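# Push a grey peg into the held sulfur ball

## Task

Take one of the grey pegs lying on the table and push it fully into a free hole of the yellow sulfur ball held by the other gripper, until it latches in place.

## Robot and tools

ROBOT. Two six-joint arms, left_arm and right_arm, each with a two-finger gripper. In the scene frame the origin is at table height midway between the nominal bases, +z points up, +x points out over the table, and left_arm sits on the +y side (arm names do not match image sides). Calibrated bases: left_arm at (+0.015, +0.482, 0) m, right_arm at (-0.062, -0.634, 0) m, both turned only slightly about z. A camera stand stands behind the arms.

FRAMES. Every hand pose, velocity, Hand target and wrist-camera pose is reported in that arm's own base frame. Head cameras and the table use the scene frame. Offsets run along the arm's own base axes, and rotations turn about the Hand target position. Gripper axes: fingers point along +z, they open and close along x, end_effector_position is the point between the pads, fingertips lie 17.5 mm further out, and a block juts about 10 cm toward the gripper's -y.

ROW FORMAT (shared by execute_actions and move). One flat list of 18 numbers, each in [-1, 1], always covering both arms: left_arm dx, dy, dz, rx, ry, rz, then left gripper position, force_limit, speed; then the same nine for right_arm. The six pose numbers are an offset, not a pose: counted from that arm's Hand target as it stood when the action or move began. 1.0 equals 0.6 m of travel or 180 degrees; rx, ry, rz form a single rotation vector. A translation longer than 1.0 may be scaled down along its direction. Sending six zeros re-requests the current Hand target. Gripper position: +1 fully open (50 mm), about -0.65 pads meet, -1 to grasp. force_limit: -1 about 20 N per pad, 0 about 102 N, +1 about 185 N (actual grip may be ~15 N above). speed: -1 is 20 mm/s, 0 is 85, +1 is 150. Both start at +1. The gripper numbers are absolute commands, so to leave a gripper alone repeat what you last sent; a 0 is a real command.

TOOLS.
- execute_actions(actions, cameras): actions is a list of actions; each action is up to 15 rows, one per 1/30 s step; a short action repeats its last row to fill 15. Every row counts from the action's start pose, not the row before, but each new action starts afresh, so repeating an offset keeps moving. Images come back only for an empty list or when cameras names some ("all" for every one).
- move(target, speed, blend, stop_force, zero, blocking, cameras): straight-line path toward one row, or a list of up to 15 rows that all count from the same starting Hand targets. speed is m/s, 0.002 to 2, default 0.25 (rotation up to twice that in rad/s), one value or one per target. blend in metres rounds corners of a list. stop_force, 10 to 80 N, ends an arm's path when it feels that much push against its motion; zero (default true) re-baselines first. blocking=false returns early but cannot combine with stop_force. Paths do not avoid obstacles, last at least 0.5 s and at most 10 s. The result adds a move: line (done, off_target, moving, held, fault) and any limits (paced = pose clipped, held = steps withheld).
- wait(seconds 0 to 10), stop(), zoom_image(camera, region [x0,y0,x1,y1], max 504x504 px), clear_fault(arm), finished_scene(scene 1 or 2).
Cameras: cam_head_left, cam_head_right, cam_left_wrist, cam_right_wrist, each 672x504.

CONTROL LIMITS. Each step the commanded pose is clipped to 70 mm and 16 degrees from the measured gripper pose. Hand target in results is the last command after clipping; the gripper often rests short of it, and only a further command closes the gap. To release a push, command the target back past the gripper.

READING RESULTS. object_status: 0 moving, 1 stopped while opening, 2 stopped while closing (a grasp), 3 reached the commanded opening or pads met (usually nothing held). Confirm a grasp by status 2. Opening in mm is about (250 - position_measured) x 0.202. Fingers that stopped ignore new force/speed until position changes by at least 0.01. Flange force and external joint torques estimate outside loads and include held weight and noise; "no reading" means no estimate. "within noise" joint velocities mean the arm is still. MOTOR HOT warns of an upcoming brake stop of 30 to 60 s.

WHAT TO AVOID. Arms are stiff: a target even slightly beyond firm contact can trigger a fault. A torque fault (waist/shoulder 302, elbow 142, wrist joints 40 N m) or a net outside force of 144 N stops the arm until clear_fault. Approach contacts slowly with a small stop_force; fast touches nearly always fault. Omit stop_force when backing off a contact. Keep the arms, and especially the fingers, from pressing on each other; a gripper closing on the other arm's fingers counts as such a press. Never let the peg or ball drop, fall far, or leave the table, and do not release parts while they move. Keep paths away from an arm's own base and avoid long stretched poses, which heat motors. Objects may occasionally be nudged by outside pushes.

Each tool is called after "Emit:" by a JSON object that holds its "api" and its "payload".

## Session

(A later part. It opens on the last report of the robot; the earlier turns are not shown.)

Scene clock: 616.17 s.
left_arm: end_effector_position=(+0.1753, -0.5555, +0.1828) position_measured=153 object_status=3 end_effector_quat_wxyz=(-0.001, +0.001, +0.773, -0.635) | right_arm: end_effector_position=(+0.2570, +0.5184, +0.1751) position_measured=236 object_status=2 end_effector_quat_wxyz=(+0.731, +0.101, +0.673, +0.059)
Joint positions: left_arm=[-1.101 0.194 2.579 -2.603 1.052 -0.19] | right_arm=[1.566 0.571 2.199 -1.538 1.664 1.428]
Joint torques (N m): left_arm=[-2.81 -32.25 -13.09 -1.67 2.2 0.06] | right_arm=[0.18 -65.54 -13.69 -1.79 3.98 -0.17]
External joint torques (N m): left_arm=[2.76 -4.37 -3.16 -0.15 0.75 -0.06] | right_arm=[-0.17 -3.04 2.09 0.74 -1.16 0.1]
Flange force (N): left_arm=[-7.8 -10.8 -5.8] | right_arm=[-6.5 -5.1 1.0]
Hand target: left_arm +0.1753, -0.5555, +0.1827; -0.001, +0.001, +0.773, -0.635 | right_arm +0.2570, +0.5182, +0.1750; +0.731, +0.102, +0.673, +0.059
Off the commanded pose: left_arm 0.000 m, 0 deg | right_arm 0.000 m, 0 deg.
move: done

Emit:
{"api": "execute_actions", "payload": {"actions": [[[0,0,0,0,0,0,-0.192157,1,1,0,0,0,0,0,0,-0.2,0,-0.9]],[[0,0,0,0,0,0,-0.192157,1,1,0,0,0,0,0,0,-0.2,0,-0.9]]]}}

Emit:
{"api": "move", "payload": {"target": [[0,0,0,0,0,0,-0.192157,1,1,-0.083,0.0057,-0.0062,0,0,0,-0.2,0,-0.9]], "speed": 0.04, "cameras": ["cam_left_wrist","cam_head_left","cam_head_right"]}}

Emit:
{"api": "zoom_image", "payload": {"camera": "cam_left_wrist", "region": [310, 220, 420, 320]}}

Emit:
{"api": "zoom_image", "payload": {"camera": "cam_head_left", "region": [272, 468, 312, 498]}}

Emit:
{"api": "zoom_image", "payload": {"camera": "cam_head_right", "region": [258, 468, 298, 498]}}

Scene clock: 618.03 s.
left_arm: end_effector_position=(+0.1753, -0.5555, +0.1827) position_measured=153 object_status=3 end_effector_quat_wxyz=(-0.001, +0.001, +0.773, -0.635) | right_arm: end_effector_position=(+0.2570, +0.5182, +0.1750) position_measured=182 object_status=3 end_effector_quat_wxyz=(+0.731, +0.102, +0.673, +0.059)
Joint positions: left_arm=[-1.101 0.194 2.579 -2.603 1.052 -0.19] | right_arm=[1.566 0.571 2.199 -1.537 1.664 1.428]
Joint torques (N m): left_arm=[-1.66 -34.18 -14.42 -2.21 3.11 0.07] | right_arm=[0.37 -64.15 -12.42 -0.82 3.21 -0.19]
External joint torques (N m): left_arm=[1.6 -2.42 -1.8 0.39 -0.17 -0.07] | right_arm=[0.04 -5.13 0.83 -0.22 -0.37 0.12]
External joint torques at the end of the 1st action: left_arm=[1.75 -2.72 -1.84 0.35 -0.13 -0.1] | right_arm=[-0.23 -4.17 0.99 -0.45 -0.33 0.13]
Flange force (N): left_arm=[-6.0 -8.0 -3.9] | right_arm=[-10.2 -3.1 2.0]
Flange force at the end of the 1st action (N): left_arm=[-6.2 -8.7 -4.5] | right_arm=[-8.3 -3.1 2.6]
Hand target: left_arm +0.1753, -0.5555, +0.1827; -0.001, +0.001, +0.773, -0.635 | right_arm +0.2570, +0.5182, +0.1750; +0.731, +0.102, +0.673, +0.059
Off the commanded pose: left_arm 0.000 m, 0 deg | right_arm 0.000 m, 0 deg.

Scene clock: 619.63 s.
left_arm: end_effector_position=(+0.1753, -0.5555, +0.1827) position_measured=153 object_status=3 end_effector_quat_wxyz=(-0.001, +0.001, +0.773, -0.635) | right_arm: end_effector_position=(+0.2072, +0.5216, +0.1713) position_measured=182 object_status=3 end_effector_quat_wxyz=(+0.731, +0.102, +0.673, +0.059)
Joint positions: left_arm=[-1.101 0.194 2.579 -2.603 1.052 -0.19] | right_arm=[1.658 0.584 2.182 -1.452 1.698 1.427]
Joint torques (N m): left_arm=[-1.6 -34.27 -14.3 -2.18 3.09 0.09] | right_arm=[1.06 -64.59 -12.38 -0.53 3.19 -0.2]
External joint torques (N m): left_arm=[1.66 -2.37 -1.93 0.35 -0.15 -0.09] | right_arm=[-1.17 -4.77 0.99 -0.38 -0.37 0.12]
Flange force (N): left_arm=[-6.2 -8.0 -3.7] | right_arm=[-9.1 -2.9 4.8]
Hand target: left_arm +0.1753, -0.5555, +0.1827; -0.001, +0.001, +0.773, -0.635 | right_arm +0.2072, +0.5216, +0.1713; +0.731, +0.102, +0.673, +0.059
Off the commanded pose: left_arm 0.000 m, 0 deg | right_arm 0.000 m, 0 deg.
move: done
camera_calibration:
cam_left_wrist: T_world_to_cam=[[-0.999927, 0.000654424, 0.0121001, 0.183437], [-0.0100671, 0.51093, -0.859563, 0.460418], [-0.0067448, -0.859622, -0.510886, -0.251125], [0, 0, 0, 1]] pos_world=[0.186365, -0.451234, 0.265243]
Images, in order (width x height): cam_head_left 672x504, cam_head_right 672x504, cam_left_wrist 672x504.

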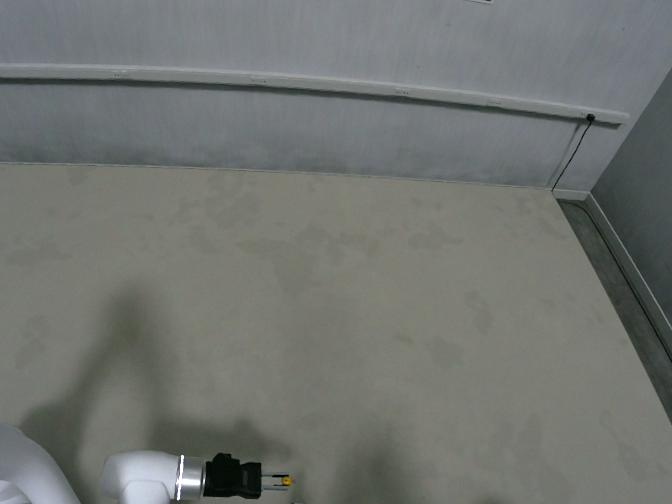

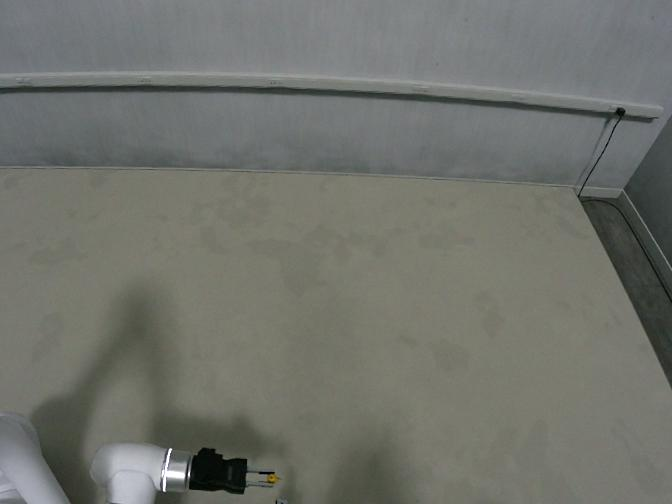

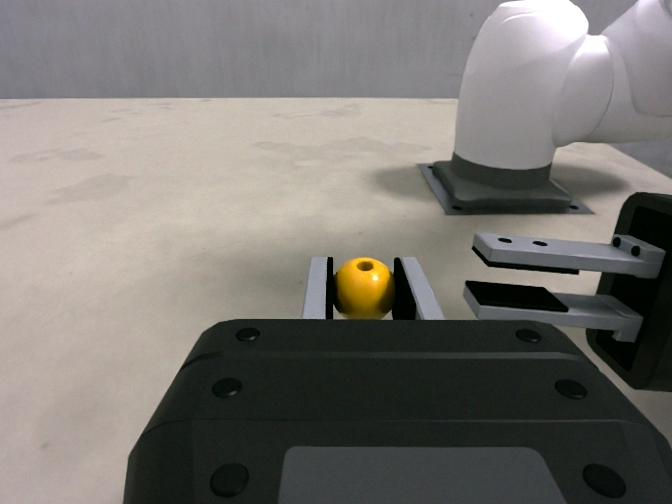

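Scaled by 4.582 from the camera's 672x504 image, which has a finer 960x720 frame.

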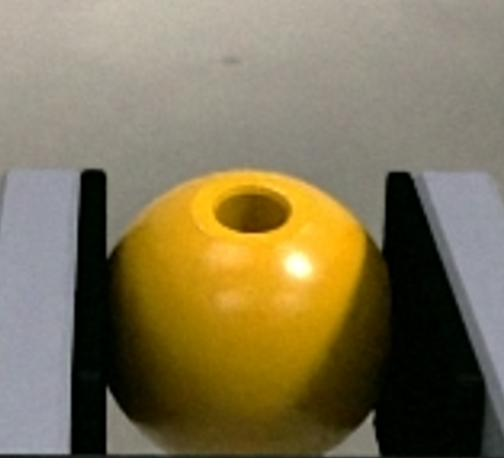

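Scaled by 12.600 from the camera's 672x504 image, which has a finer 960x720 frame.

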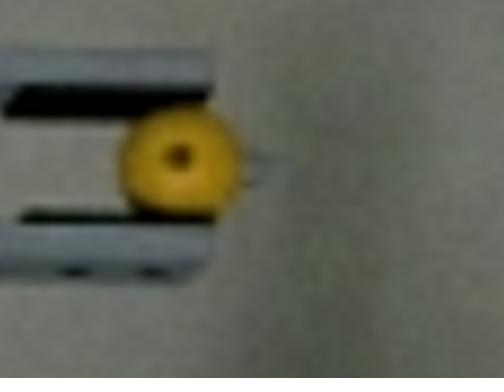

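Scaled by 12.600 from the camera's 672x504 image, which has a finer 960x720 frame.

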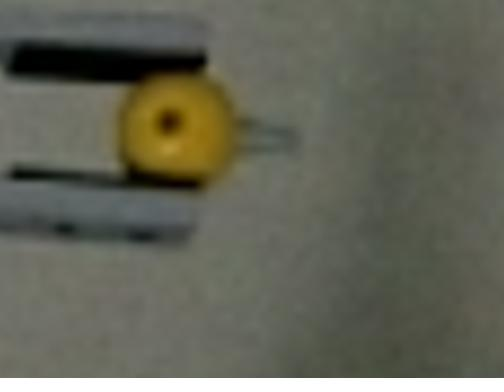

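Emit:
{"api": "move", "payload": {"target": [[0,0,0,0,0,0,-0.192157,1,1,0,-0.18,0.1,0,0,0,-0.2,0,-0.9],[0,0,0,0,0,0,-0.192157,1,1,0,-0.2,0.2,0,0.2465,0.05,-0.2,0,-0.9]], "speed": 0.25, "blend": 0.03}}

Emit:
{"api": "move", "payload": {"target": [[0,0,0,0,0,0,-0.192157,1,1,0,0,0,0,0.29,0.06,-0.2,0,-0.9]], "speed": 0.25, "cameras": ["cam_right_wrist","cam_head_right"]}}

Scene clock: 623.03 s.
left_arm: end_effector_position=(+0.1753, -0.5555, +0.1827) position_measured=153 object_status=3 end_effector_quat_wxyz=(-0.001, +0.001, +0.773, -0.635) | right_arm: end_effector_position=(+0.2072, +0.4016, +0.2913) position_measured=182 object_status=3 end_effector_quat_wxyz=(+0.416, +0.064, +0.904, +0.072)
Joint positions: left_arm=[-1.101 0.194 2.579 -2.603 1.052 -0.19] | right_arm=[1.517 -0.166 2.273 -0.993 1.127 0.589]
Joint torques (N m): left_arm=[-1.86 -34.45 -14.3 -2.22 3.14 0.08] | right_arm=[-0.43 -13.25 -36 0.56 1.14 0.01]
External joint torques (N m): left_arm=[1.93 -2.37 -2 0.38 -0.19 -0.08] | right_arm=[0.56 -5.12 0.19 -0.49 -0.32 -0.07]
Flange force (N): left_arm=[-7.1 -8.1 -4.0] | right_arm=[-5.0 -8.5 -3.7]
Hand target: left_arm +0.1753, -0.5555, +0.1827; -0.001, +0.001, +0.773, -0.635 | right_arm +0.2072, +0.4016, +0.2913; +0.416, +0.064, +0.904, +0.072
Off the commanded pose: left_arm 0.000 m, 0 deg | right_arm 0.000 m, 0 deg.
move: done

Scene clock: 625.40 s.
left_arm: end_effector_position=(+0.1753, -0.5555, +0.1827) position_measured=153 object_status=3 end_effector_quat_wxyz=(-0.001, +0.001, +0.773, -0.635) | right_arm: end_effector_position=(+0.2072, +0.4016, +0.2913) position_measured=182 object_status=3 end_effector_quat_wxyz=(-0.032, +0.007, +0.997, +0.074)
Joint positions: left_arm=[-1.101 0.194 2.579 -2.603 1.052 -0.19] | right_arm=[0.929 -0.17 2.079 0.151 1.155 -0.684]
Joint torques (N m): left_arm=[-1.43 -34.21 -14.36 -2.12 3.12 0.11] | right_arm=[0.35 -18.23 -41.7 4.58 0.06 -0.03]
External joint torques (N m): left_arm=[1.42 -2.44 -1.92 0.29 -0.18 -0.1] | right_arm=[-0.65 -4.63 0.32 -0.2 -0.24 0.04]
Flange force (N): left_arm=[-5.3 -8.3 -3.4] | right_arm=[3.5 -7.7 -2.9]
Hand target: left_arm +0.1753, -0.5555, +0.1827; -0.001, +0.001, +0.773, -0.635 | right_arm +0.2072, +0.4016, +0.2913; -0.032, +0.007, +0.997, +0.074
Off the commanded pose: left_arm 0.000 m, 0 deg | right_arm 0.000 m, 0 deg.
move: done
camera_calibration:
cam_right_wrist: T_world_to_cam=[[-0.9976, -0.00928896, 0.0686215, 0.201009], [0.0235372, 0.886477, 0.462175, -0.472998], [-0.0651244, 0.46268, -0.88413, 0.213047], [0, 0, 0, 1]] pos_world=[0.225534, 0.322596, 0.393175]
Images, in order (width x height): cam_head_right 672x504, cam_right_wrist 672x504.

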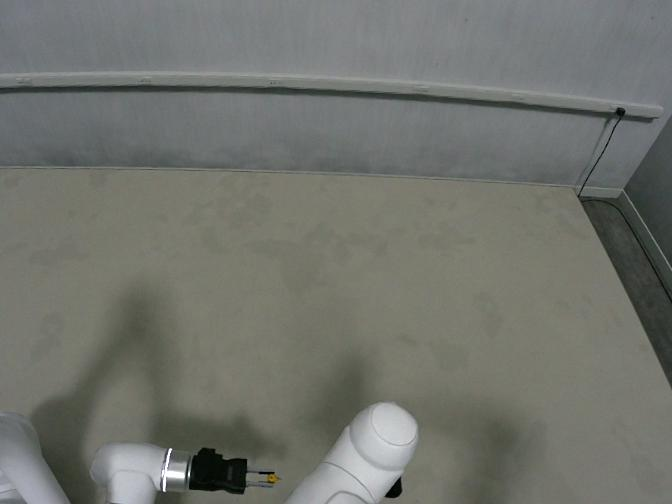

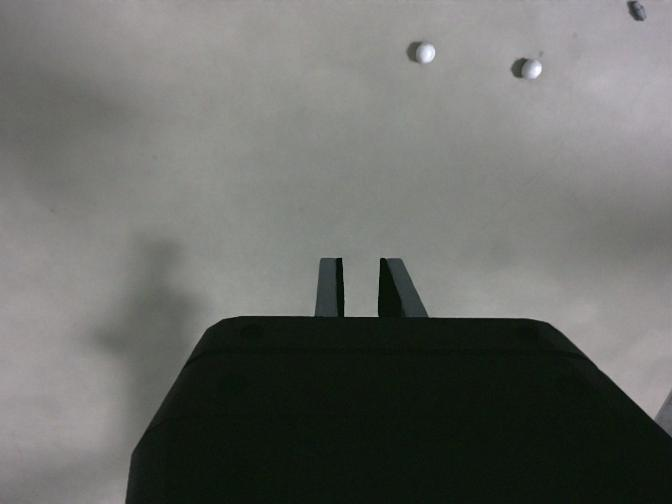

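Emit:
{"api": "move", "payload": {"target": [[0,0,0,0,0,0,-0.192157,1,1,-0.445,-0.069,-0.152,-0.0471,-0.02,0,-0.2,0,-0.9]], "speed": 0.25, "cameras": ["cam_right_wrist"]}}

Scene clock: 628.37 s.
left_arm: end_effector_position=(+0.1753, -0.5555, +0.1827) position_measured=153 object_status=3 end_effector_quat_wxyz=(-0.001, +0.001, +0.773, -0.635) | right_arm: end_effector_position=(-0.0598, +0.3602, +0.2001) position_measured=182 object_status=3 end_effector_quat_wxyz=(+0.000, +0.007, +1.000, +0.000)
Joint positions: left_arm=[-1.101 0.194 2.579 -2.603 1.052 -0.19] | right_arm=[1.641 -0.206 2.278 0 1.069 0.084]
Joint torques (N m): left_arm=[-1.98 -33.84 -14.46 -2.12 3.07 0.1] | right_arm=[-1.06 -10.57 -38.19 3.94 0.36 -0.33]
External joint torques (N m): left_arm=[1.94 -2.69 -1.66 0.31 -0.14 -0.1] | right_arm=[1.11 -6.14 -0.01 -0.12 -0.3 0.33]
Flange force (N): left_arm=[-6.4 -8.5 -4.9] | right_arm=[1.9 -11.5 -5.6]
Hand target: left_arm +0.1753, -0.5555, +0.1827; -0.001, +0.001, +0.773, -0.635 | right_arm -0.0598, +0.3602, +0.2001; +0.000, +0.007, +1.000, +0.000
Off the commanded pose: left_arm 0.000 m, 0 deg | right_arm 0.000 m, 0 deg.
move: done
camera_calibration:
cam_right_wrist: T_world_to_cam=[[-0.99997, -0.00369356, 0.00680825, -0.0491845], [-0.00126422, 0.945022, 0.327003, -0.383304], [-0.00764176, 0.326985, -0.944999, 0.198679], [0, 0, 0, 1]] pos_world=[-0.0481493, 0.297084, 0.313428]
Images, in order (width x height): cam_right_wrist 672x504.

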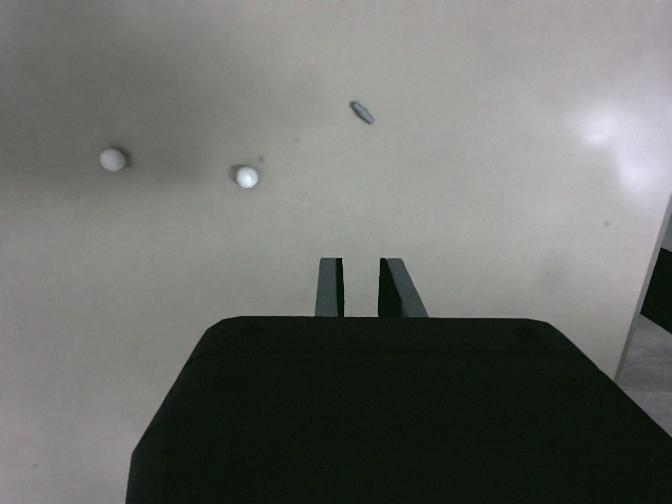

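Emit:
{"api": "zoom_image", "payload": {"camera": "cam_right_wrist", "region": [332, 90, 392, 135]}}

Scaled by 8.400 from the camera's 672x504 image, which has a finer 960x720 frame.

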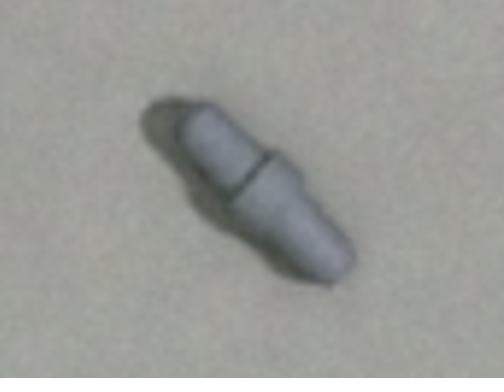

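Emit:
{"api": "move", "payload": {"target": [[0,0,0,0,0,0,-0.192157,1,1,-0.03,-0.033,-0.225,0,0,0,-0.2,0,-0.9]], "speed": 0.15, "cameras": ["cam_right_wrist"]}}

Emit:
{"api": "zoom_image", "payload": {"camera": "cam_right_wrist", "region": [286, 100, 406, 190]}}

Scene clock: 630.60 s.
left_arm: end_effector_position=(+0.1753, -0.5555, +0.1827) position_measured=153 object_status=3 end_effector_quat_wxyz=(-0.001, +0.001, +0.773, -0.635) | right_arm: end_effector_position=(-0.0778, +0.3405, +0.0651) position_measured=182 object_status=3 end_effector_quat_wxyz=(+0.000, +0.007, +1.000, +0.000)
Joint positions: left_arm=[-1.101 0.194 2.579 -2.603 1.052 -0.19] | right_arm=[1.697 -0.041 2.452 -0.001 0.731 0.14]
Joint torques (N m): left_arm=[-1.94 -34.05 -14.39 -2.17 3.11 0.12] | right_arm=[-0.19 -18.99 -29.64 3.16 0.35 -0.12]
External joint torques (N m): left_arm=[1.97 -2.56 -1.78 0.34 -0.18 -0.12] | right_arm=[0.23 -5.76 0.63 -0.25 -0.28 0.12]
Flange force (N): left_arm=[-6.8 -8.4 -4.6] | right_arm=[-1.5 -10.6 -9.5]
Hand target: left_arm +0.1753, -0.5555, +0.1827; -0.001, +0.001, +0.773, -0.635 | right_arm -0.0778, +0.3404, +0.0651; +0.000, +0.007, +1.000, +0.000
Off the commanded pose: left_arm 0.000 m, 0 deg | right_arm 0.000 m, 0 deg.
move: done
camera_calibration:
cam_right_wrist: T_world_to_cam=[[-0.99997, -0.00369425, 0.00680777, -0.0664383], [-0.00126431, 0.944992, 0.327092, -0.32051], [-0.00764164, 0.327074, -0.944968, 0.0775041], [0, 0, 0, 1]] pos_world=[-0.0662493, 0.277285, 0.178528]
Images, in order (width x height): cam_right_wrist 672x504.

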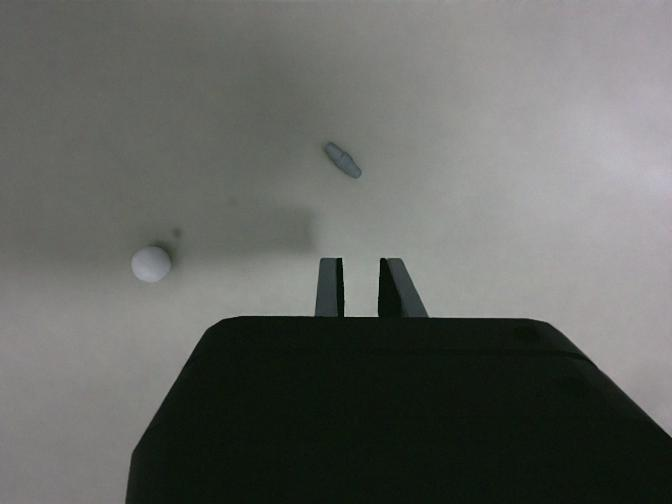

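Scaled by 4.200 from the camera's 672x504 image, which has a finer 960x720 frame.

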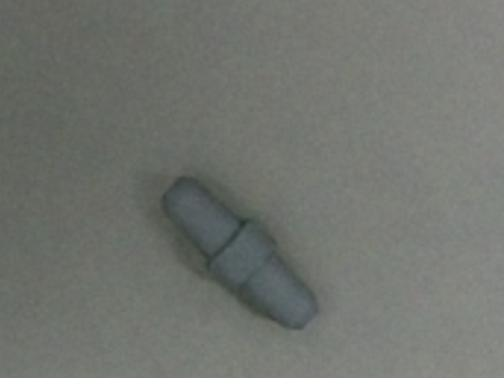

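Emit:
{"api": "move", "payload": {"target": [[0,0,0,0,0,0,-0.192157,1,1,-0.004,-0.0595,0.092,0,0,-0.3795,0,0,-0.9]], "speed": 0.3}}

Emit:
{"api": "move", "payload": {"target": [[0,0,0,0,0,0,-0.192157,1,1,0,0,0,0,0,-0.3795,0,0,-0.9]], "speed": 0.3}}

Emit:
{"api": "move", "payload": {"target": [[0,0,0,0,0,0,-0.192157,1,1,0,0,-0.13,0,0,0,0,0,-0.9]], "speed": 0.12, "cameras": ["cam_right_wrist","cam_left_wrist"]}}

Emit:
{"api": "zoom_image", "payload": {"camera": "cam_right_wrist", "region": [270, 180, 430, 320]}}

Scene clock: 636.23 s.
left_arm: end_effector_position=(+0.1753, -0.5555, +0.1827) position_measured=153 object_status=3 end_effector_quat_wxyz=(-0.001, +0.001, +0.773, -0.635) | right_arm: end_effector_position=(-0.0802, +0.3047, +0.1203) position_measured=152 object_status=3 end_effector_quat_wxyz=(+0.000, +0.567, +0.824, +0.000)
Joint positions: left_arm=[-1.101 0.194 2.579 -2.603 1.052 -0.19] | right_arm=[1.718 -0.2 2.446 0 0.896 1.354]
Joint torques (N m): left_arm=[-1.69 -34.33 -14.42 -2.15 3.12 0.06] | right_arm=[-0.11 -7.29 -34.2 3.63 0.26 -0.14]
External joint torques (N m): left_arm=[1.72 -2.67 -1.88 0.32 -0.16 -0.06] | right_arm=[0.1 -5.63 0.2 -0.18 -0.25 0.14]
Flange force (N): left_arm=[-6.0 -8.7 -4.2] | right_arm=[-11.1 -1.9 -7.9]
Hand target: left_arm +0.1753, -0.5555, +0.1827; -0.001, +0.001, +0.773, -0.635 | right_arm -0.0802, +0.3047, +0.1203; +0.000, +0.567, +0.824, +0.000
Off the commanded pose: left_arm 0.000 m, 0 deg | right_arm 0.000 m, 0 deg.
move: done

Scene clock: 638.80 s.
left_arm: end_effector_position=(+0.1753, -0.5555, +0.1827) position_measured=153 object_status=3 end_effector_quat_wxyz=(-0.001, +0.001, +0.773, -0.635) | right_arm: end_effector_position=(-0.0802, +0.3048, +0.1203) position_measured=152 object_status=3 end_effector_quat_wxyz=(+0.000, +0.932, +0.363, +0.000)
Joint positions: left_arm=[-1.101 0.194 2.579 -2.603 1.052 -0.19] | right_arm=[1.718 -0.2 2.446 0 0.896 2.545]
Joint torques (N m): left_arm=[-1.82 -34.06 -14.52 -2.21 3.12 0.1] | right_arm=[0.39 -7.35 -34.37 3.68 0.2 -0.18]
External joint torques (N m): left_arm=[1.89 -2.87 -1.75 0.38 -0.17 -0.09] | right_arm=[-0.38 -5.7 0.37 -0.26 -0.26 0.18]
Flange force (N): left_arm=[-6.5 -9.1 -5.0] | right_arm=[-4.9 10.7 -7.8]
Hand target: left_arm +0.1753, -0.5555, +0.1827; -0.001, +0.001, +0.773, -0.635 | right_arm -0.0802, +0.3047, +0.1203; +0.000, +0.932, +0.363, +0.000
Off the commanded pose: left_arm 0.000 m, 0 deg | right_arm 0.000 m, 0 deg.
move: done

Scene clock: 639.90 s.
left_arm: end_effector_position=(+0.1753, -0.5555, +0.1827) position_measured=153 object_status=3 end_effector_quat_wxyz=(-0.001, +0.001, +0.773, -0.635) | right_arm: end_effector_position=(-0.0802, +0.3048, +0.0423) position_measured=152 object_status=3 end_effector_quat_wxyz=(+0.000, +0.932, +0.363, +0.000)
Joint positions: left_arm=[-1.101 0.194 2.579 -2.603 1.052 -0.19] | right_arm=[1.718 -0.053 2.527 0 0.668 2.545]
Joint torques (N m): left_arm=[-2.04 -33.96 -14.39 -2.14 3.06 0.07] | right_arm=[0.15 -18.3 -27.62 2.92 0.41 -0.14]
External joint torques (N m): left_arm=[2.02 -2.79 -1.88 0.31 -0.11 -0.07] | right_arm=[-0.12 -3.18 0.61 -0.21 -0.47 0.14]
Flange force (N): left_arm=[-6.8 -8.7 -4.8] | right_arm=[-3.1 5.6 -5.0]
Hand target: left_arm +0.1753, -0.5555, +0.1827; -0.001, +0.001, +0.773, -0.635 | right_arm -0.0802, +0.3047, +0.0423; +0.000, +0.932, +0.363, +0.000
Off the commanded pose: left_arm 0.000 m, 0 deg | right_arm 0.000 m, 0 deg.
move: done
camera_calibration:
cam_left_wrist: T_world_to_cam=[[-0.999927, 0.000654424, 0.0121001, 0.183437], [-0.0100671, 0.51093, -0.859563, 0.460418], [-0.0067448, -0.859622, -0.510886, -0.251125], [0, 0, 0, 1]] pos_world=[0.186365, -0.451234, 0.265243]
cam_right_wrist: T_world_to_cam=[[0.7243, 0.689452, 0.00672672, -0.141777], [0.649969, -0.686011, 0.326999, 0.269898], [0.230065, -0.232473, -0.945001, 0.257175], [0, 0, 0, 1]] pos_world=[-0.131903, 0.342687, 0.155728]
Images, in order (width x height): cam_left_wrist 672x504, cam_right_wrist 672x504.

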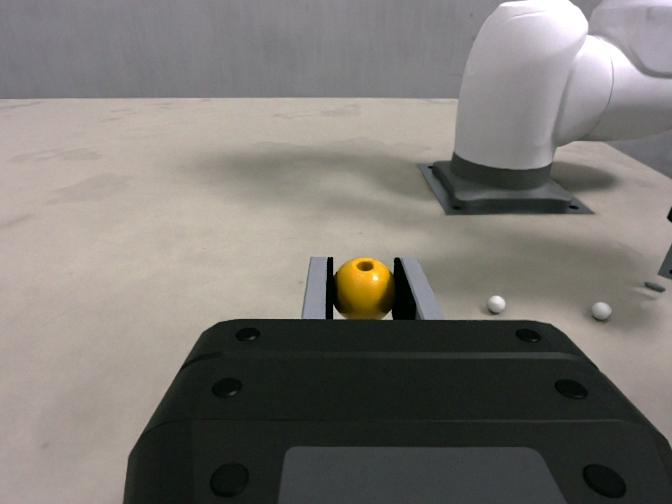

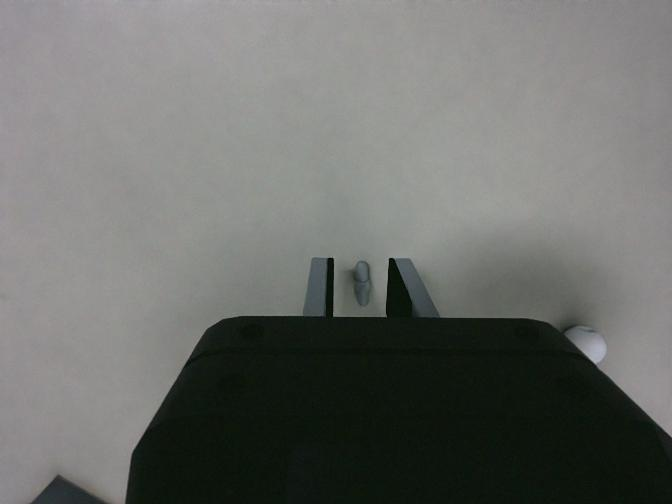

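Scaled by 3.150 from the camera's 672x504 image, which has a finer 960x720 frame.

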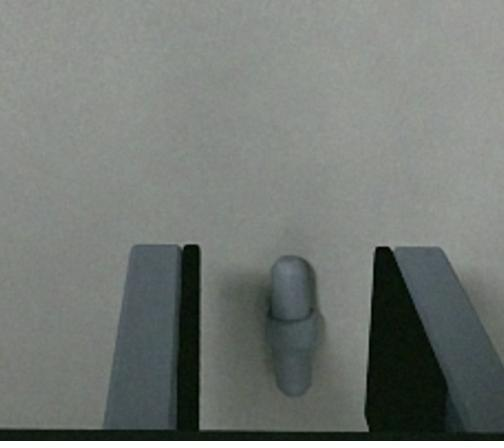

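Emit:
{"api": "move", "payload": {"target": [[0,0,0,0,0,0,-0.192157,1,1,-0.005,0.0077,0,0,0,0,0,0,-0.9],[0,0,0,0,0,0,-0.192157,1,1,-0.005,0.0077,-0.0388,0,0,0,0,0,-0.9]], "speed": 0.03}}

Emit:
{"api": "execute_actions", "payload": {"actions": [[[0,0,0,0,0,0,-0.192157,1,1,0,0,0,0,0,0,-1,0,-0.9]],[[0,0,0,0,0,0,-0.192157,1,1,0,0,0,0,0,0,-1,0,-0.9]]]}}

Emit:
{"api": "move", "payload": {"target": [[0,0,0,0,0,0,-0.192157,1,1,0,0,0.1,0,0,0,-1,0,-0.9]], "speed": 0.1, "cameras": ["cam_right_wrist","cam_left_wrist"]}}

Emit:
{"api": "zoom_image", "payload": {"camera": "cam_right_wrist", "region": [300, 220, 420, 320]}}

Scene clock: 643.27 s.
left_arm: end_effector_position=(+0.1753, -0.5555, +0.1827) position_measured=153 object_status=3 end_effector_quat_wxyz=(-0.001, +0.001, +0.773, -0.635) | right_arm: end_effector_position=(-0.0832, +0.3094, +0.0191) position_measured=152 object_status=3 end_effector_quat_wxyz=(+0.000, +0.932, +0.363, +0.000)
Joint positions: left_arm=[-1.101 0.194 2.579 -2.603 1.052 -0.19] | right_arm=[1.725 0.008 2.538 0 0.595 2.552]
Joint torques (N m): left_arm=[-2.15 -34.26 -14.36 -2.15 3.08 0.05] | right_arm=[0.28 -19.71 -25.1 2.71 0.04 -0.17]
External joint torques (N m): left_arm=[2.08 -2.28 -1.86 0.33 -0.14 -0.05] | right_arm=[-0.33 -5.63 0.56 -0.25 -0.11 0.17]
Flange force (N): left_arm=[-7.3 -7.5 -4.2] | right_arm=[-4.2 9.1 -12.4]
Hand target: left_arm +0.1753, -0.5555, +0.1827; -0.001, +0.001, +0.773, -0.635 | right_arm -0.0832, +0.3094, +0.0190; +0.000, +0.932, +0.363, +0.000
Off the commanded pose: left_arm 0.000 m, 0 deg | right_arm 0.000 m, 0 deg.
move: done

Scene clock: 644.47 s.
left_arm: end_effector_position=(+0.1753, -0.5555, +0.1827) position_measured=153 object_status=3 end_effector_quat_wxyz=(-0.001, +0.001, +0.773, -0.635) | right_arm: end_effector_position=(-0.0832, +0.3094, +0.0190) position_measured=237 object_status=2 end_effector_quat_wxyz=(+0.000, +0.932, +0.363, +0.000)
Joint positions: left_arm=[-1.101 0.194 2.579 -2.603 1.052 -0.19] | right_arm=[1.725 0.008 2.538 0.001 0.595 2.552]
Joint torques (N m): left_arm=[-1.56 -34.03 -14.38 -2.14 3.04 0.16] | right_arm=[0.23 -19.96 -25.2 2.63 0.23 -0.1]
External joint torques (N m): left_arm=[1.57 -2.39 -1.84 0.31 -0.11 -0.16] | right_arm=[-0.15 -5.58 0.79 -0.18 -0.29 0.1]
External joint torques at the end of the 1st action: left_arm=[2.08 -2.53 -1.77 0.34 -0.14 -0.11] | right_arm=[-0.39 -5.16 0.89 -0.21 -0.26 0.12]
Flange force (N): left_arm=[-5.8 -8.0 -3.7] | right_arm=[-4.6 9.2 -11.6]
Flange force at the end of the 1st action (N): left_arm=[-7.1 -8.1 -4.8] | right_arm=[-3.8 9.1 -10.6]
Hand target: left_arm +0.1753, -0.5555, +0.1827; -0.001, +0.001, +0.773, -0.635 | right_arm -0.0832, +0.3094, +0.0190; +0.000, +0.932, +0.363, +0.000
Off the commanded pose: left_arm 0.000 m, 0 deg | right_arm 0.000 m, 0 deg.

Scene clock: 645.50 s.
left_arm: end_effector_position=(+0.1753, -0.5555, +0.1827) position_measured=153 object_status=3 end_effector_quat_wxyz=(-0.001, +0.001, +0.773, -0.635) | right_arm: end_effector_position=(-0.0832, +0.3093, +0.0790) position_measured=237 object_status=2 end_effector_quat_wxyz=(+0.000, +0.932, +0.363, +0.000)
Joint positions: left_arm=[-1.101 0.194 2.579 -2.603 1.052 -0.19] | right_arm=[1.725 -0.119 2.483 0 0.777 2.553]
Joint torques (N m): left_arm=[-1.94 -34.22 -14.44 -2.16 3.13 0.11] | right_arm=[-0.26 -11.93 -31.06 3.29 0.03 -0.12]
External joint torques (N m): left_arm=[1.95 -2.44 -1.84 0.33 -0.19 -0.11] | right_arm=[0.21 -6.16 0.51 -0.22 -0.09 0.12]
Flange force (N): left_arm=[-6.9 -8.1 -4.3] | right_arm=[-6.5 10.2 -10.8]
Hand target: left_arm +0.1753, -0.5555, +0.1827; -0.001, +0.001, +0.773, -0.635 | right_arm -0.0832, +0.3094, +0.0790; +0.000, +0.932, +0.363, +0.000
Off the commanded pose: left_arm 0.000 m, 0 deg | right_arm 0.000 m, 0 deg.
move: done
camera_calibration:
cam_right_wrist: T_world_to_cam=[[0.724238, 0.689517, 0.00677228, -0.142988], [0.650005, -0.685948, 0.327061, 0.263071], [0.230159, -0.232468, -0.944979, 0.293551], [0, 0, 0, 1]] pos_world=[-0.135003, 0.347287, 0.192328]
Images, in order (width x height): cam_left_wrist 672x504, cam_right_wrist 672x504.

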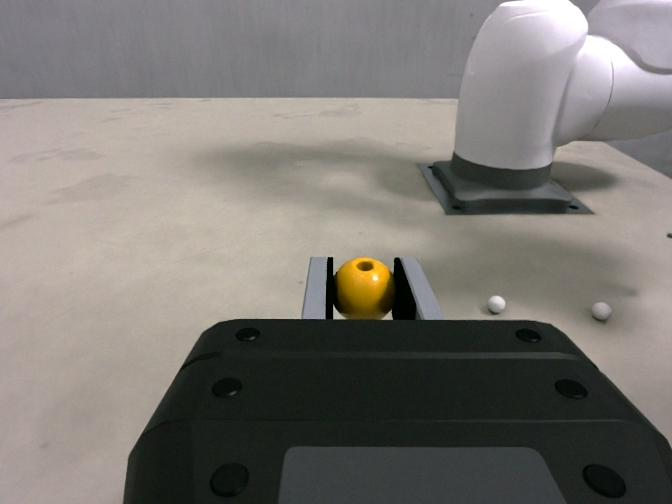

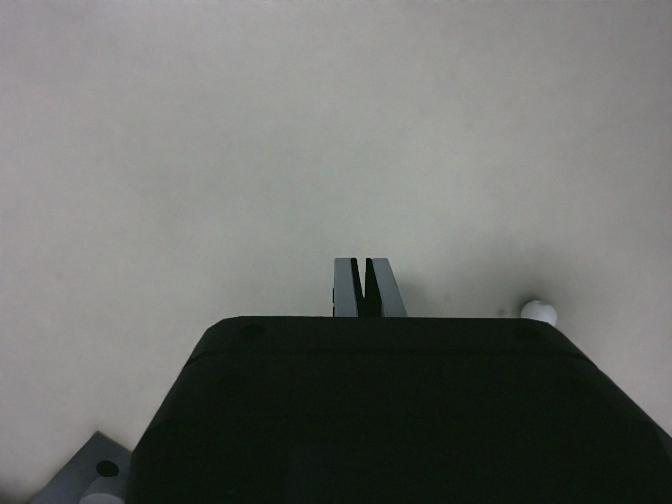

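Scaled by 4.200 from the camera's 672x504 image, which has a finer 960x720 frame.

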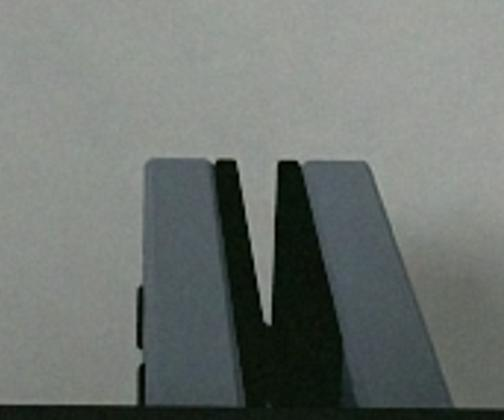

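Emit:
{"api": "move", "payload": {"target": [[0,0,0,0,0,0,-0.192157,1,1,0.1,0.05,0.25,0,0,-0.1,-1,0,-0.9],[0,0,0,0,0,0,-0.192157,1,1,0.472,0.151,0.3675,0,0,-0.3867,-1,0,-0.9]], "speed": 0.3, "blend": 0.05}}

Emit:
{"api": "move", "payload": {"target": [[0,0,0,0,0,0,-0.192157,1,1,0.065,0.129,-0.1,0.4455,-0.227,0,-1,0,-0.9]], "speed": 0.3, "cameras": ["cam_right_wrist","cam_left_wrist"]}}

Emit:
{"api": "zoom_image", "payload": {"camera": "cam_right_wrist", "region": [270, 200, 430, 330]}}

Emit:
{"api": "zoom_image", "payload": {"camera": "cam_left_wrist", "region": [280, 120, 460, 330]}}

Scene clock: 648.83 s.
left_arm: end_effector_position=(+0.1753, -0.5555, +0.1827) position_measured=153 object_status=3 end_effector_quat_wxyz=(-0.001, +0.001, +0.773, -0.635) | right_arm: end_effector_position=(+0.2000, +0.4000, +0.2995) position_measured=237 object_status=2 end_effector_quat_wxyz=(+0.000, +0.972, -0.234, +0.000)
Joint positions: left_arm=[-1.101 0.194 2.579 -2.603 1.052 -0.19] | right_arm=[1.03 -0.137 2.029 0 1.249 3.072]
Joint torques (N m): left_arm=[-1.71 -34.31 -14.39 -2.13 3.1 0.09] | right_arm=[0.9 -21.47 -41.58 4.36 0.22 -0.07]
External joint torques (N m): left_arm=[1.76 -2.36 -1.84 0.3 -0.16 -0.09] | right_arm=[-0.87 -5.61 0.19 -0.24 -0.3 0.07]
Flange force (N): left_arm=[-6.3 -7.8 -3.9] | right_arm=[1.9 9.9 -2.3]
Hand target: left_arm +0.1753, -0.5555, +0.1827; -0.001, +0.001, +0.773, -0.635 | right_arm +0.2000, +0.4000, +0.2995; +0.000, +0.972, -0.234, +0.000
Off the commanded pose: left_arm 0.000 m, 0 deg | right_arm 0.000 m, 0 deg.
move: done

Scene clock: 652.17 s.
left_arm: end_effector_position=(+0.1753, -0.5555, +0.1827) position_measured=153 object_status=3 end_effector_quat_wxyz=(-0.001, +0.001, +0.773, -0.635) | right_arm: end_effector_position=(+0.2390, +0.4774, +0.2396) position_measured=237 object_status=2 end_effector_quat_wxyz=(+0.688, -0.688, +0.165, -0.165)
Joint positions: left_arm=[-1.101 0.194 2.579 -2.603 1.052 -0.19] | right_arm=[0.972 0.101 2.716 -0.135 -1.249 3.185]
Joint torques (N m): left_arm=[-1.81 -33.92 -14.4 -2.14 3.07 0.1] | right_arm=[0.43 -20.59 -17.24 1.73 -3.05 -0.07]
External joint torques (N m): left_arm=[1.88 -2.96 -1.83 0.31 -0.12 -0.1] | right_arm=[-0.54 -6.14 0.79 -0.22 0.02 0.07]
Flange force (N): left_arm=[-6.3 -9.2 -5.0] | right_arm=[3.4 -22.4 -9.5]
Hand target: left_arm +0.1753, -0.5555, +0.1827; -0.001, +0.001, +0.773, -0.635 | right_arm +0.2390, +0.4774, +0.2395; +0.688, -0.688, +0.165, -0.165
Off the commanded pose: left_arm 0.000 m, 0 deg | right_arm 0.000 m, 0 deg.
move: done
camera_calibration:
cam_right_wrist: T_world_to_cam=[[0.887778, -0.459949, 0.0172547, 0.0138108], [-0.13592, -0.297796, -0.944904, 0.423573], [0.439746, 0.836519, -0.326893, -0.298297], [0, 0, 0, 1]] pos_world=[0.176486, 0.382022, 0.302486]
Images, in order (width x height): cam_left_wrist 672x504, cam_right_wrist 672x504.

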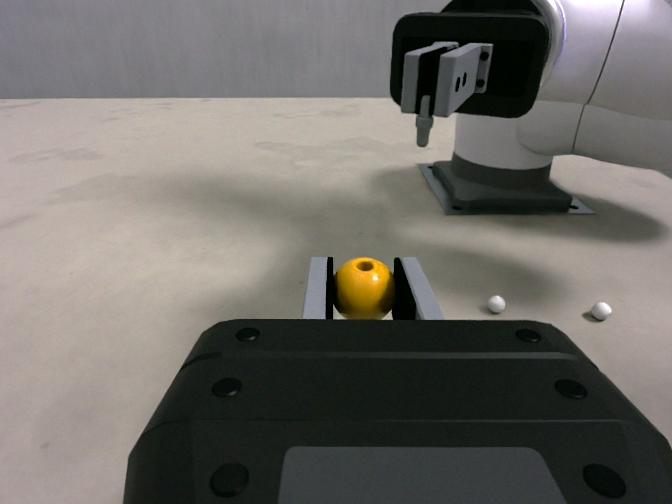

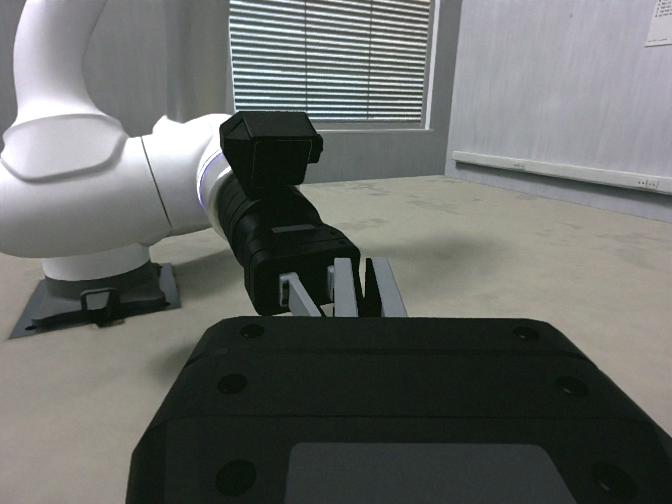

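Scaled by 3.150 from the camera's 672x504 image, which has a finer 960x720 frame.

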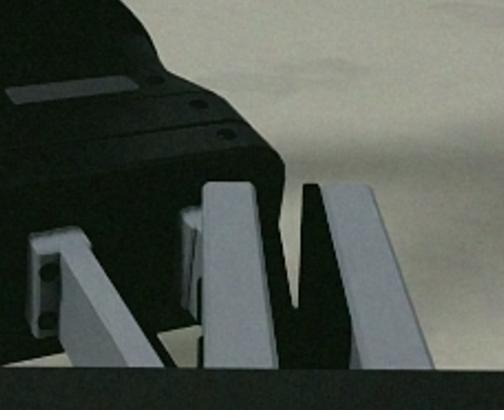

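Scaled by 2.400 from the camera's 672x504 image, which has a finer 960x720 frame.

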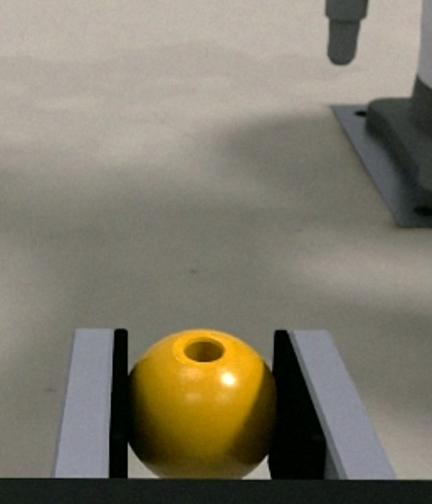

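Emit:
{"api": "zoom_image", "payload": {"camera": "cam_left_wrist", "region": [395, 75, 455, 155]}}

Scaled by 6.300 from the camera's 672x504 image, which has a finer 960x720 frame.

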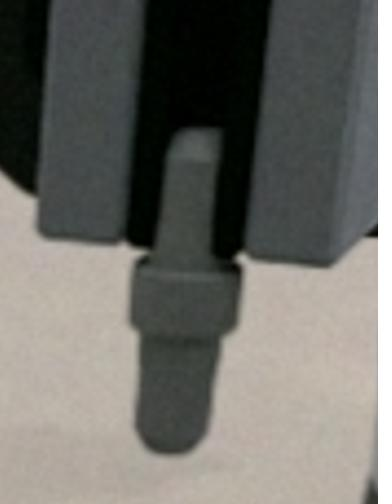

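Emit:
{"api": "move", "payload": {"target": [[0,0,0,0,0,0,-0.192157,1,1,0.046,0.091,-0.005,0,0,0,-1,0,-0.9]], "speed": 0.08, "cameras": ["cam_left_wrist"]}}

Emit:
{"api": "zoom_image", "payload": {"camera": "cam_left_wrist", "region": [310, 160, 430, 330]}}

Scene clock: 654.07 s.
left_arm: end_effector_position=(+0.1753, -0.5555, +0.1827) position_measured=153 object_status=3 end_effector_quat_wxyz=(-0.001, +0.001, +0.773, -0.635) | right_arm: end_effector_position=(+0.2666, +0.5319, +0.2365) position_measured=237 object_status=2 end_effector_quat_wxyz=(+0.688, -0.688, +0.165, -0.165)
Joint positions: left_arm=[-1.101 0.194 2.579 -2.603 1.052 -0.19] | right_arm=[0.999 0.182 2.612 -0.108 -1.226 3.178]
Joint torques (N m): left_arm=[-1.52 -34.36 -14.43 -2.14 3.07 0.12] | right_arm=[0.43 -32.22 -18.08 1.86 -2.88 -0.14]
External joint torques (N m): left_arm=[1.51 -2.32 -1.83 0.31 -0.12 -0.11] | right_arm=[-0.35 -4.66 0.64 -0.29 -0.18 0.14]
Flange force (N): left_arm=[-5.7 -7.8 -3.5] | right_arm=[2.4 -13.2 -6.5]
Hand target: left_arm +0.1753, -0.5555, +0.1827; -0.001, +0.001, +0.773, -0.635 | right_arm +0.2666, +0.5320, +0.2365; +0.688, -0.688, +0.165, -0.165
Off the commanded pose: left_arm 0.000 m, 0 deg | right_arm 0.000 m, 0 deg.
move: done
Images, in order (width x height): cam_left_wrist 672x504.

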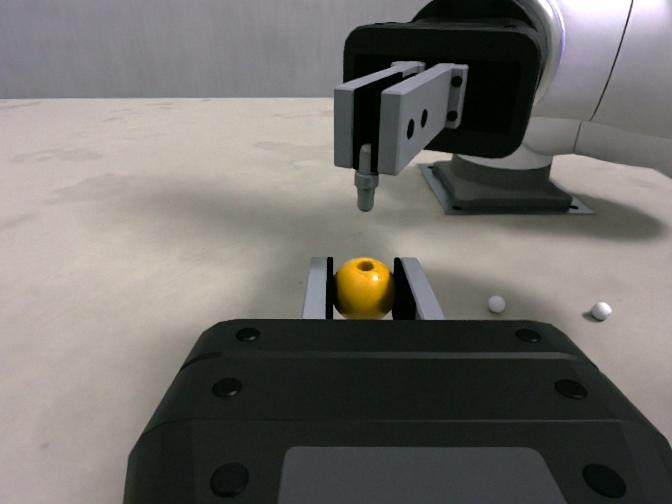

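Scaled by 2.965 from the camera's 672x504 image, which has a finer 960x720 frame.

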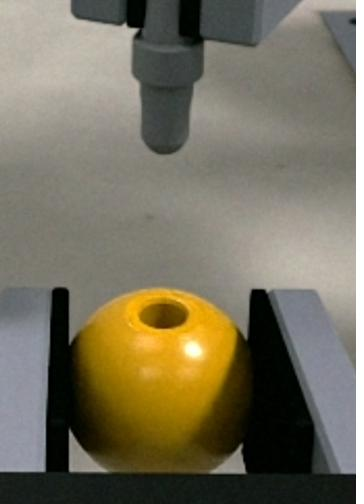

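Emit:
{"api": "move", "payload": {"target": [[0,0,0,0,0,0,-0.192157,1,1,0,0,-0.025,0,0,0,-1,0,-0.9]], "speed": 0.03}}

Emit:
{"api": "move", "payload": {"target": [[0,0,0,0,0,0,-0.192157,1,1,0,0,-0.028,0,0,0,-1,0,-0.9]], "speed": 0.004, "stop_force": 10, "cameras": ["cam_left_wrist"]}}

Emit:
{"api": "zoom_image", "payload": {"camera": "cam_left_wrist", "region": [310, 200, 430, 330]}}

Scene clock: 655.37 s.
left_arm: end_effector_position=(+0.1753, -0.5555, +0.1827) position_measured=153 object_status=3 end_effector_quat_wxyz=(-0.001, +0.001, +0.773, -0.635) | right_arm: end_effector_position=(+0.2666, +0.5320, +0.2216) position_measured=237 object_status=2 end_effector_quat_wxyz=(+0.688, -0.688, +0.165, -0.165)
Joint positions: left_arm=[-1.101 0.194 2.579 -2.603 1.052 -0.19] | right_arm=[0.999 0.228 2.619 -0.106 -1.278 3.173]
Joint torques (N m): left_arm=[-1.87 -33.87 -14.38 -2.17 3.09 0.12] | right_arm=[-0.09 -32.86 -16.19 1.56 -3.02 -0.18]
External joint torques (N m): left_arm=[1.84 -2.9 -1.78 0.35 -0.15 -0.12] | right_arm=[0.02 -6.24 1.01 -0.21 -0.01 0.18]
Flange force (N): left_arm=[-6.3 -9.2 -5.0] | right_arm=[0.9 -18.9 -7.8]
Hand target: left_arm +0.1753, -0.5555, +0.1827; -0.001, +0.001, +0.773, -0.635 | right_arm +0.2666, +0.5320, +0.2215; +0.688, -0.688, +0.165, -0.165
Off the commanded pose: left_arm 0.000 m, 0 deg | right_arm 0.000 m, 0 deg.
move: done

Scene clock: 657.73 s.
left_arm: end_effector_position=(+0.1753, -0.5555, +0.1827) position_measured=153 object_status=3 end_effector_quat_wxyz=(-0.001, +0.001, +0.773, -0.635) | right_arm: end_effector_position=(+0.2666, +0.5320, +0.2146) position_measured=237 object_status=2 end_effector_quat_wxyz=(+0.688, -0.687, +0.165, -0.165)
Joint positions: left_arm=[-1.101 0.194 2.579 -2.603 1.052 -0.19] | right_arm=[0.999 0.25 2.621 -0.105 -1.302 3.17]
Joint torques (N m): left_arm=[-2.23 -39.15 -18.37 -2.41 5.94 0.15] | right_arm=[0.26 -29.83 -11.49 1.47 0.08 -0.08]
External joint torques (N m): left_arm=[2.23 2.48 2.19 0.59 -3 -0.15] | right_arm=[-0.29 -10.64 -2.74 -0.23 -3.13 0.08]
Flange force (N): left_arm=[-7.0 -0.8 -3.0] | right_arm=[2.2 -23.5 -7.4]
Hand target: left_arm +0.1753, -0.5555, +0.1827; -0.001, +0.001, +0.773, -0.635 | right_arm +0.2666, +0.5320, +0.2146; +0.688, -0.687, +0.165, -0.165 (not the last commanded pose)
Off the commanded pose: left_arm 0.000 m, 0 deg | right_arm 0.010 m, 0 deg.
move: contact (right_arm)
camera_calibration:
cam_left_wrist: T_world_to_cam=[[-0.999927, 0.000653309, 0.0121007, 0.183437], [-0.0100676, 0.511004, -0.85952, 0.46044], [-0.00674501, -0.859578, -0.510959, -0.251085], [0, 0, 0, 1]] pos_world=[0.186365, -0.451234, 0.265243]
Images, in order (width x height): cam_left_wrist 672x504.

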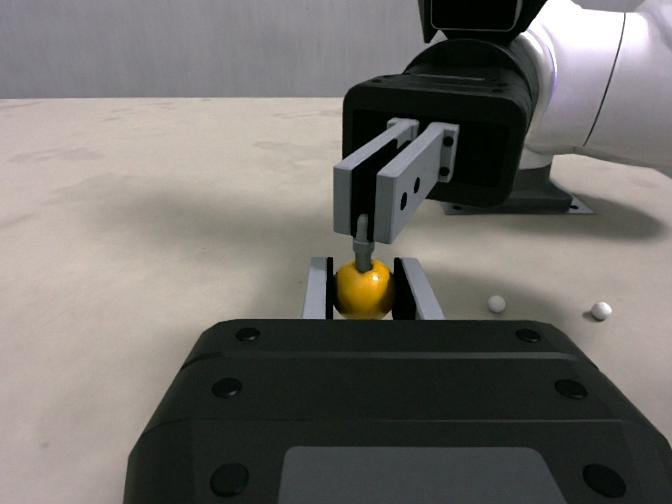

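Scaled by 3.877 from the camera's 672x504 image, which has a finer 960x720 frame.

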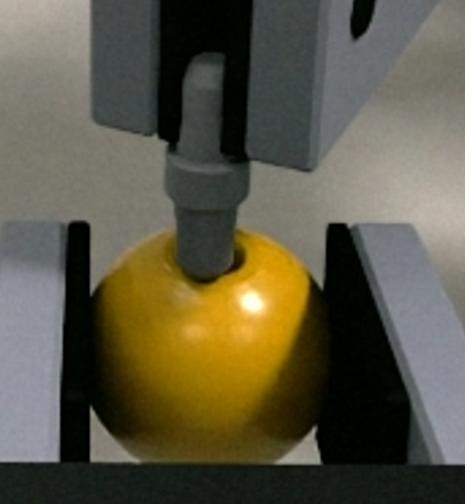

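Emit:
{"api": "move", "payload": {"target": [[0,0,0,0,0,0,-0.192157,1,1,0,0,0.0033,0,0,0,-1,0,-0.9],[0,0,0,0,0,0,-0.192157,1,1,-0.0008,-0.0015,0.0033,0,0,0,-1,0,-0.9]], "speed": 0.01}}

Emit:
{"api": "move", "payload": {"target": [[0,0,0,0,0,0,-0.192157,1,1,0,0,-0.02,0,0,0,-1,0,-0.9]], "speed": 0.004, "stop_force": 10, "cameras": ["cam_left_wrist"]}}

Emit:
{"api": "zoom_image", "payload": {"camera": "cam_left_wrist", "region": [310, 200, 430, 330]}}

Scene clock: 659.17 s.
left_arm: end_effector_position=(+0.1753, -0.5555, +0.1827) position_measured=153 object_status=3 end_effector_quat_wxyz=(-0.001, +0.001, +0.773, -0.635) | right_arm: end_effector_position=(+0.2661, +0.5312, +0.2166) position_measured=237 object_status=2 end_effector_quat_wxyz=(+0.688, -0.687, +0.165, -0.165)
Joint positions: left_arm=[-1.101 0.194 2.579 -2.603 1.052 -0.19] | right_arm=[0.998 0.243 2.622 -0.105 -1.296 3.171]
Joint torques (N m): left_arm=[-1.98 -34.43 -14.26 -2.13 3.12 0.1] | right_arm=[-0.21 -34.55 -15.47 1.49 -2.87 -0.08]
External joint torques (N m): left_arm=[2.04 -2.45 -2.12 0.28 -0.17 -0.1] | right_arm=[0.17 -5.48 0.86 -0.21 -0.18 0.08]
Flange force (N): left_arm=[-7.2 -8.2 -4.0] | right_arm=[0.3 -16.2 -6.6]
Hand target: left_arm +0.1753, -0.5555, +0.1827; -0.001, +0.001, +0.773, -0.635 | right_arm +0.2661, +0.5311, +0.2166; +0.688, -0.687, +0.165, -0.165
Off the commanded pose: left_arm 0.000 m, 0 deg | right_arm 0.000 m, 0 deg.
move: done

Scene clock: 660.40 s.
left_arm: end_effector_position=(+0.1753, -0.5555, +0.1827) position_measured=153 object_status=3 end_effector_quat_wxyz=(-0.001, +0.001, +0.773, -0.635) | right_arm: end_effector_position=(+0.2662, +0.5311, +0.2142) position_measured=237 object_status=2 end_effector_quat_wxyz=(+0.688, -0.687, +0.165, -0.165)
Joint positions: left_arm=[-1.101 0.194 2.579 -2.603 1.052 -0.19] | right_arm=[0.998 0.251 2.623 -0.105 -1.305 3.17]
Joint torques (N m): left_arm=[-3.07 -43.74 -22.21 -2.68 8.61 0.12] | right_arm=[-0.44 -23.95 -7.94 1.62 2.74 -0.17]
External joint torques (N m): left_arm=[3.1 7.13 5.98 0.85 -5.68 -0.12] | right_arm=[0.37 -16.13 -6.1 -0.39 -5.78 0.17]
Flange force (N): left_arm=[-8.8 6.4 -2.5] | right_arm=[0.9 -32.8 -8.4]
Hand target: left_arm +0.1753, -0.5555, +0.1827; -0.001, +0.001, +0.773, -0.635 | right_arm +0.2662, +0.5311, +0.2142; +0.688, -0.687, +0.165, -0.165 (not the last commanded pose)
Off the commanded pose: left_arm 0.000 m, 0 deg | right_arm 0.010 m, 0 deg.
move: contact (right_arm)
Images, in order (width x height): cam_left_wrist 672x504.

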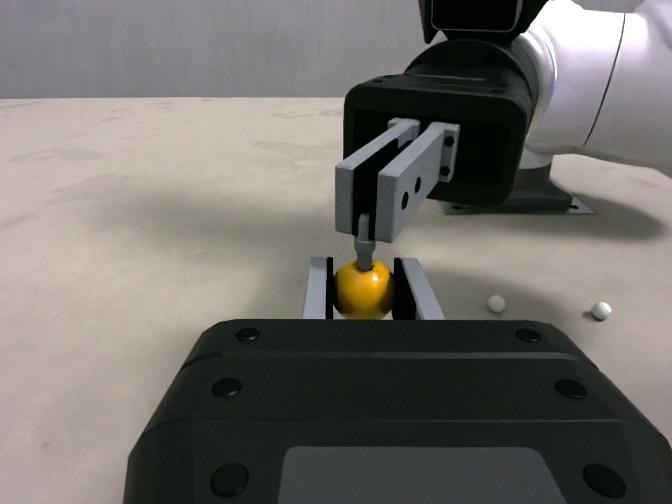

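Scaled by 3.877 from the camera's 672x504 image, which has a finer 960x720 frame.

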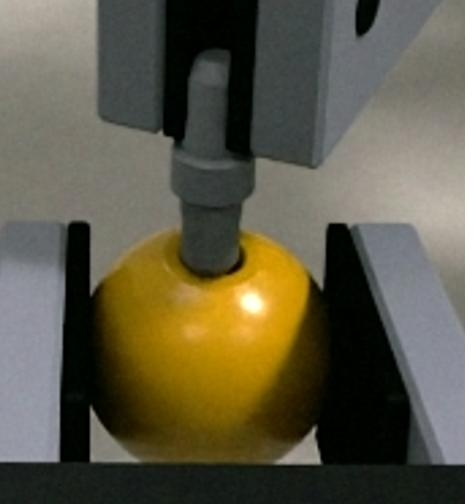

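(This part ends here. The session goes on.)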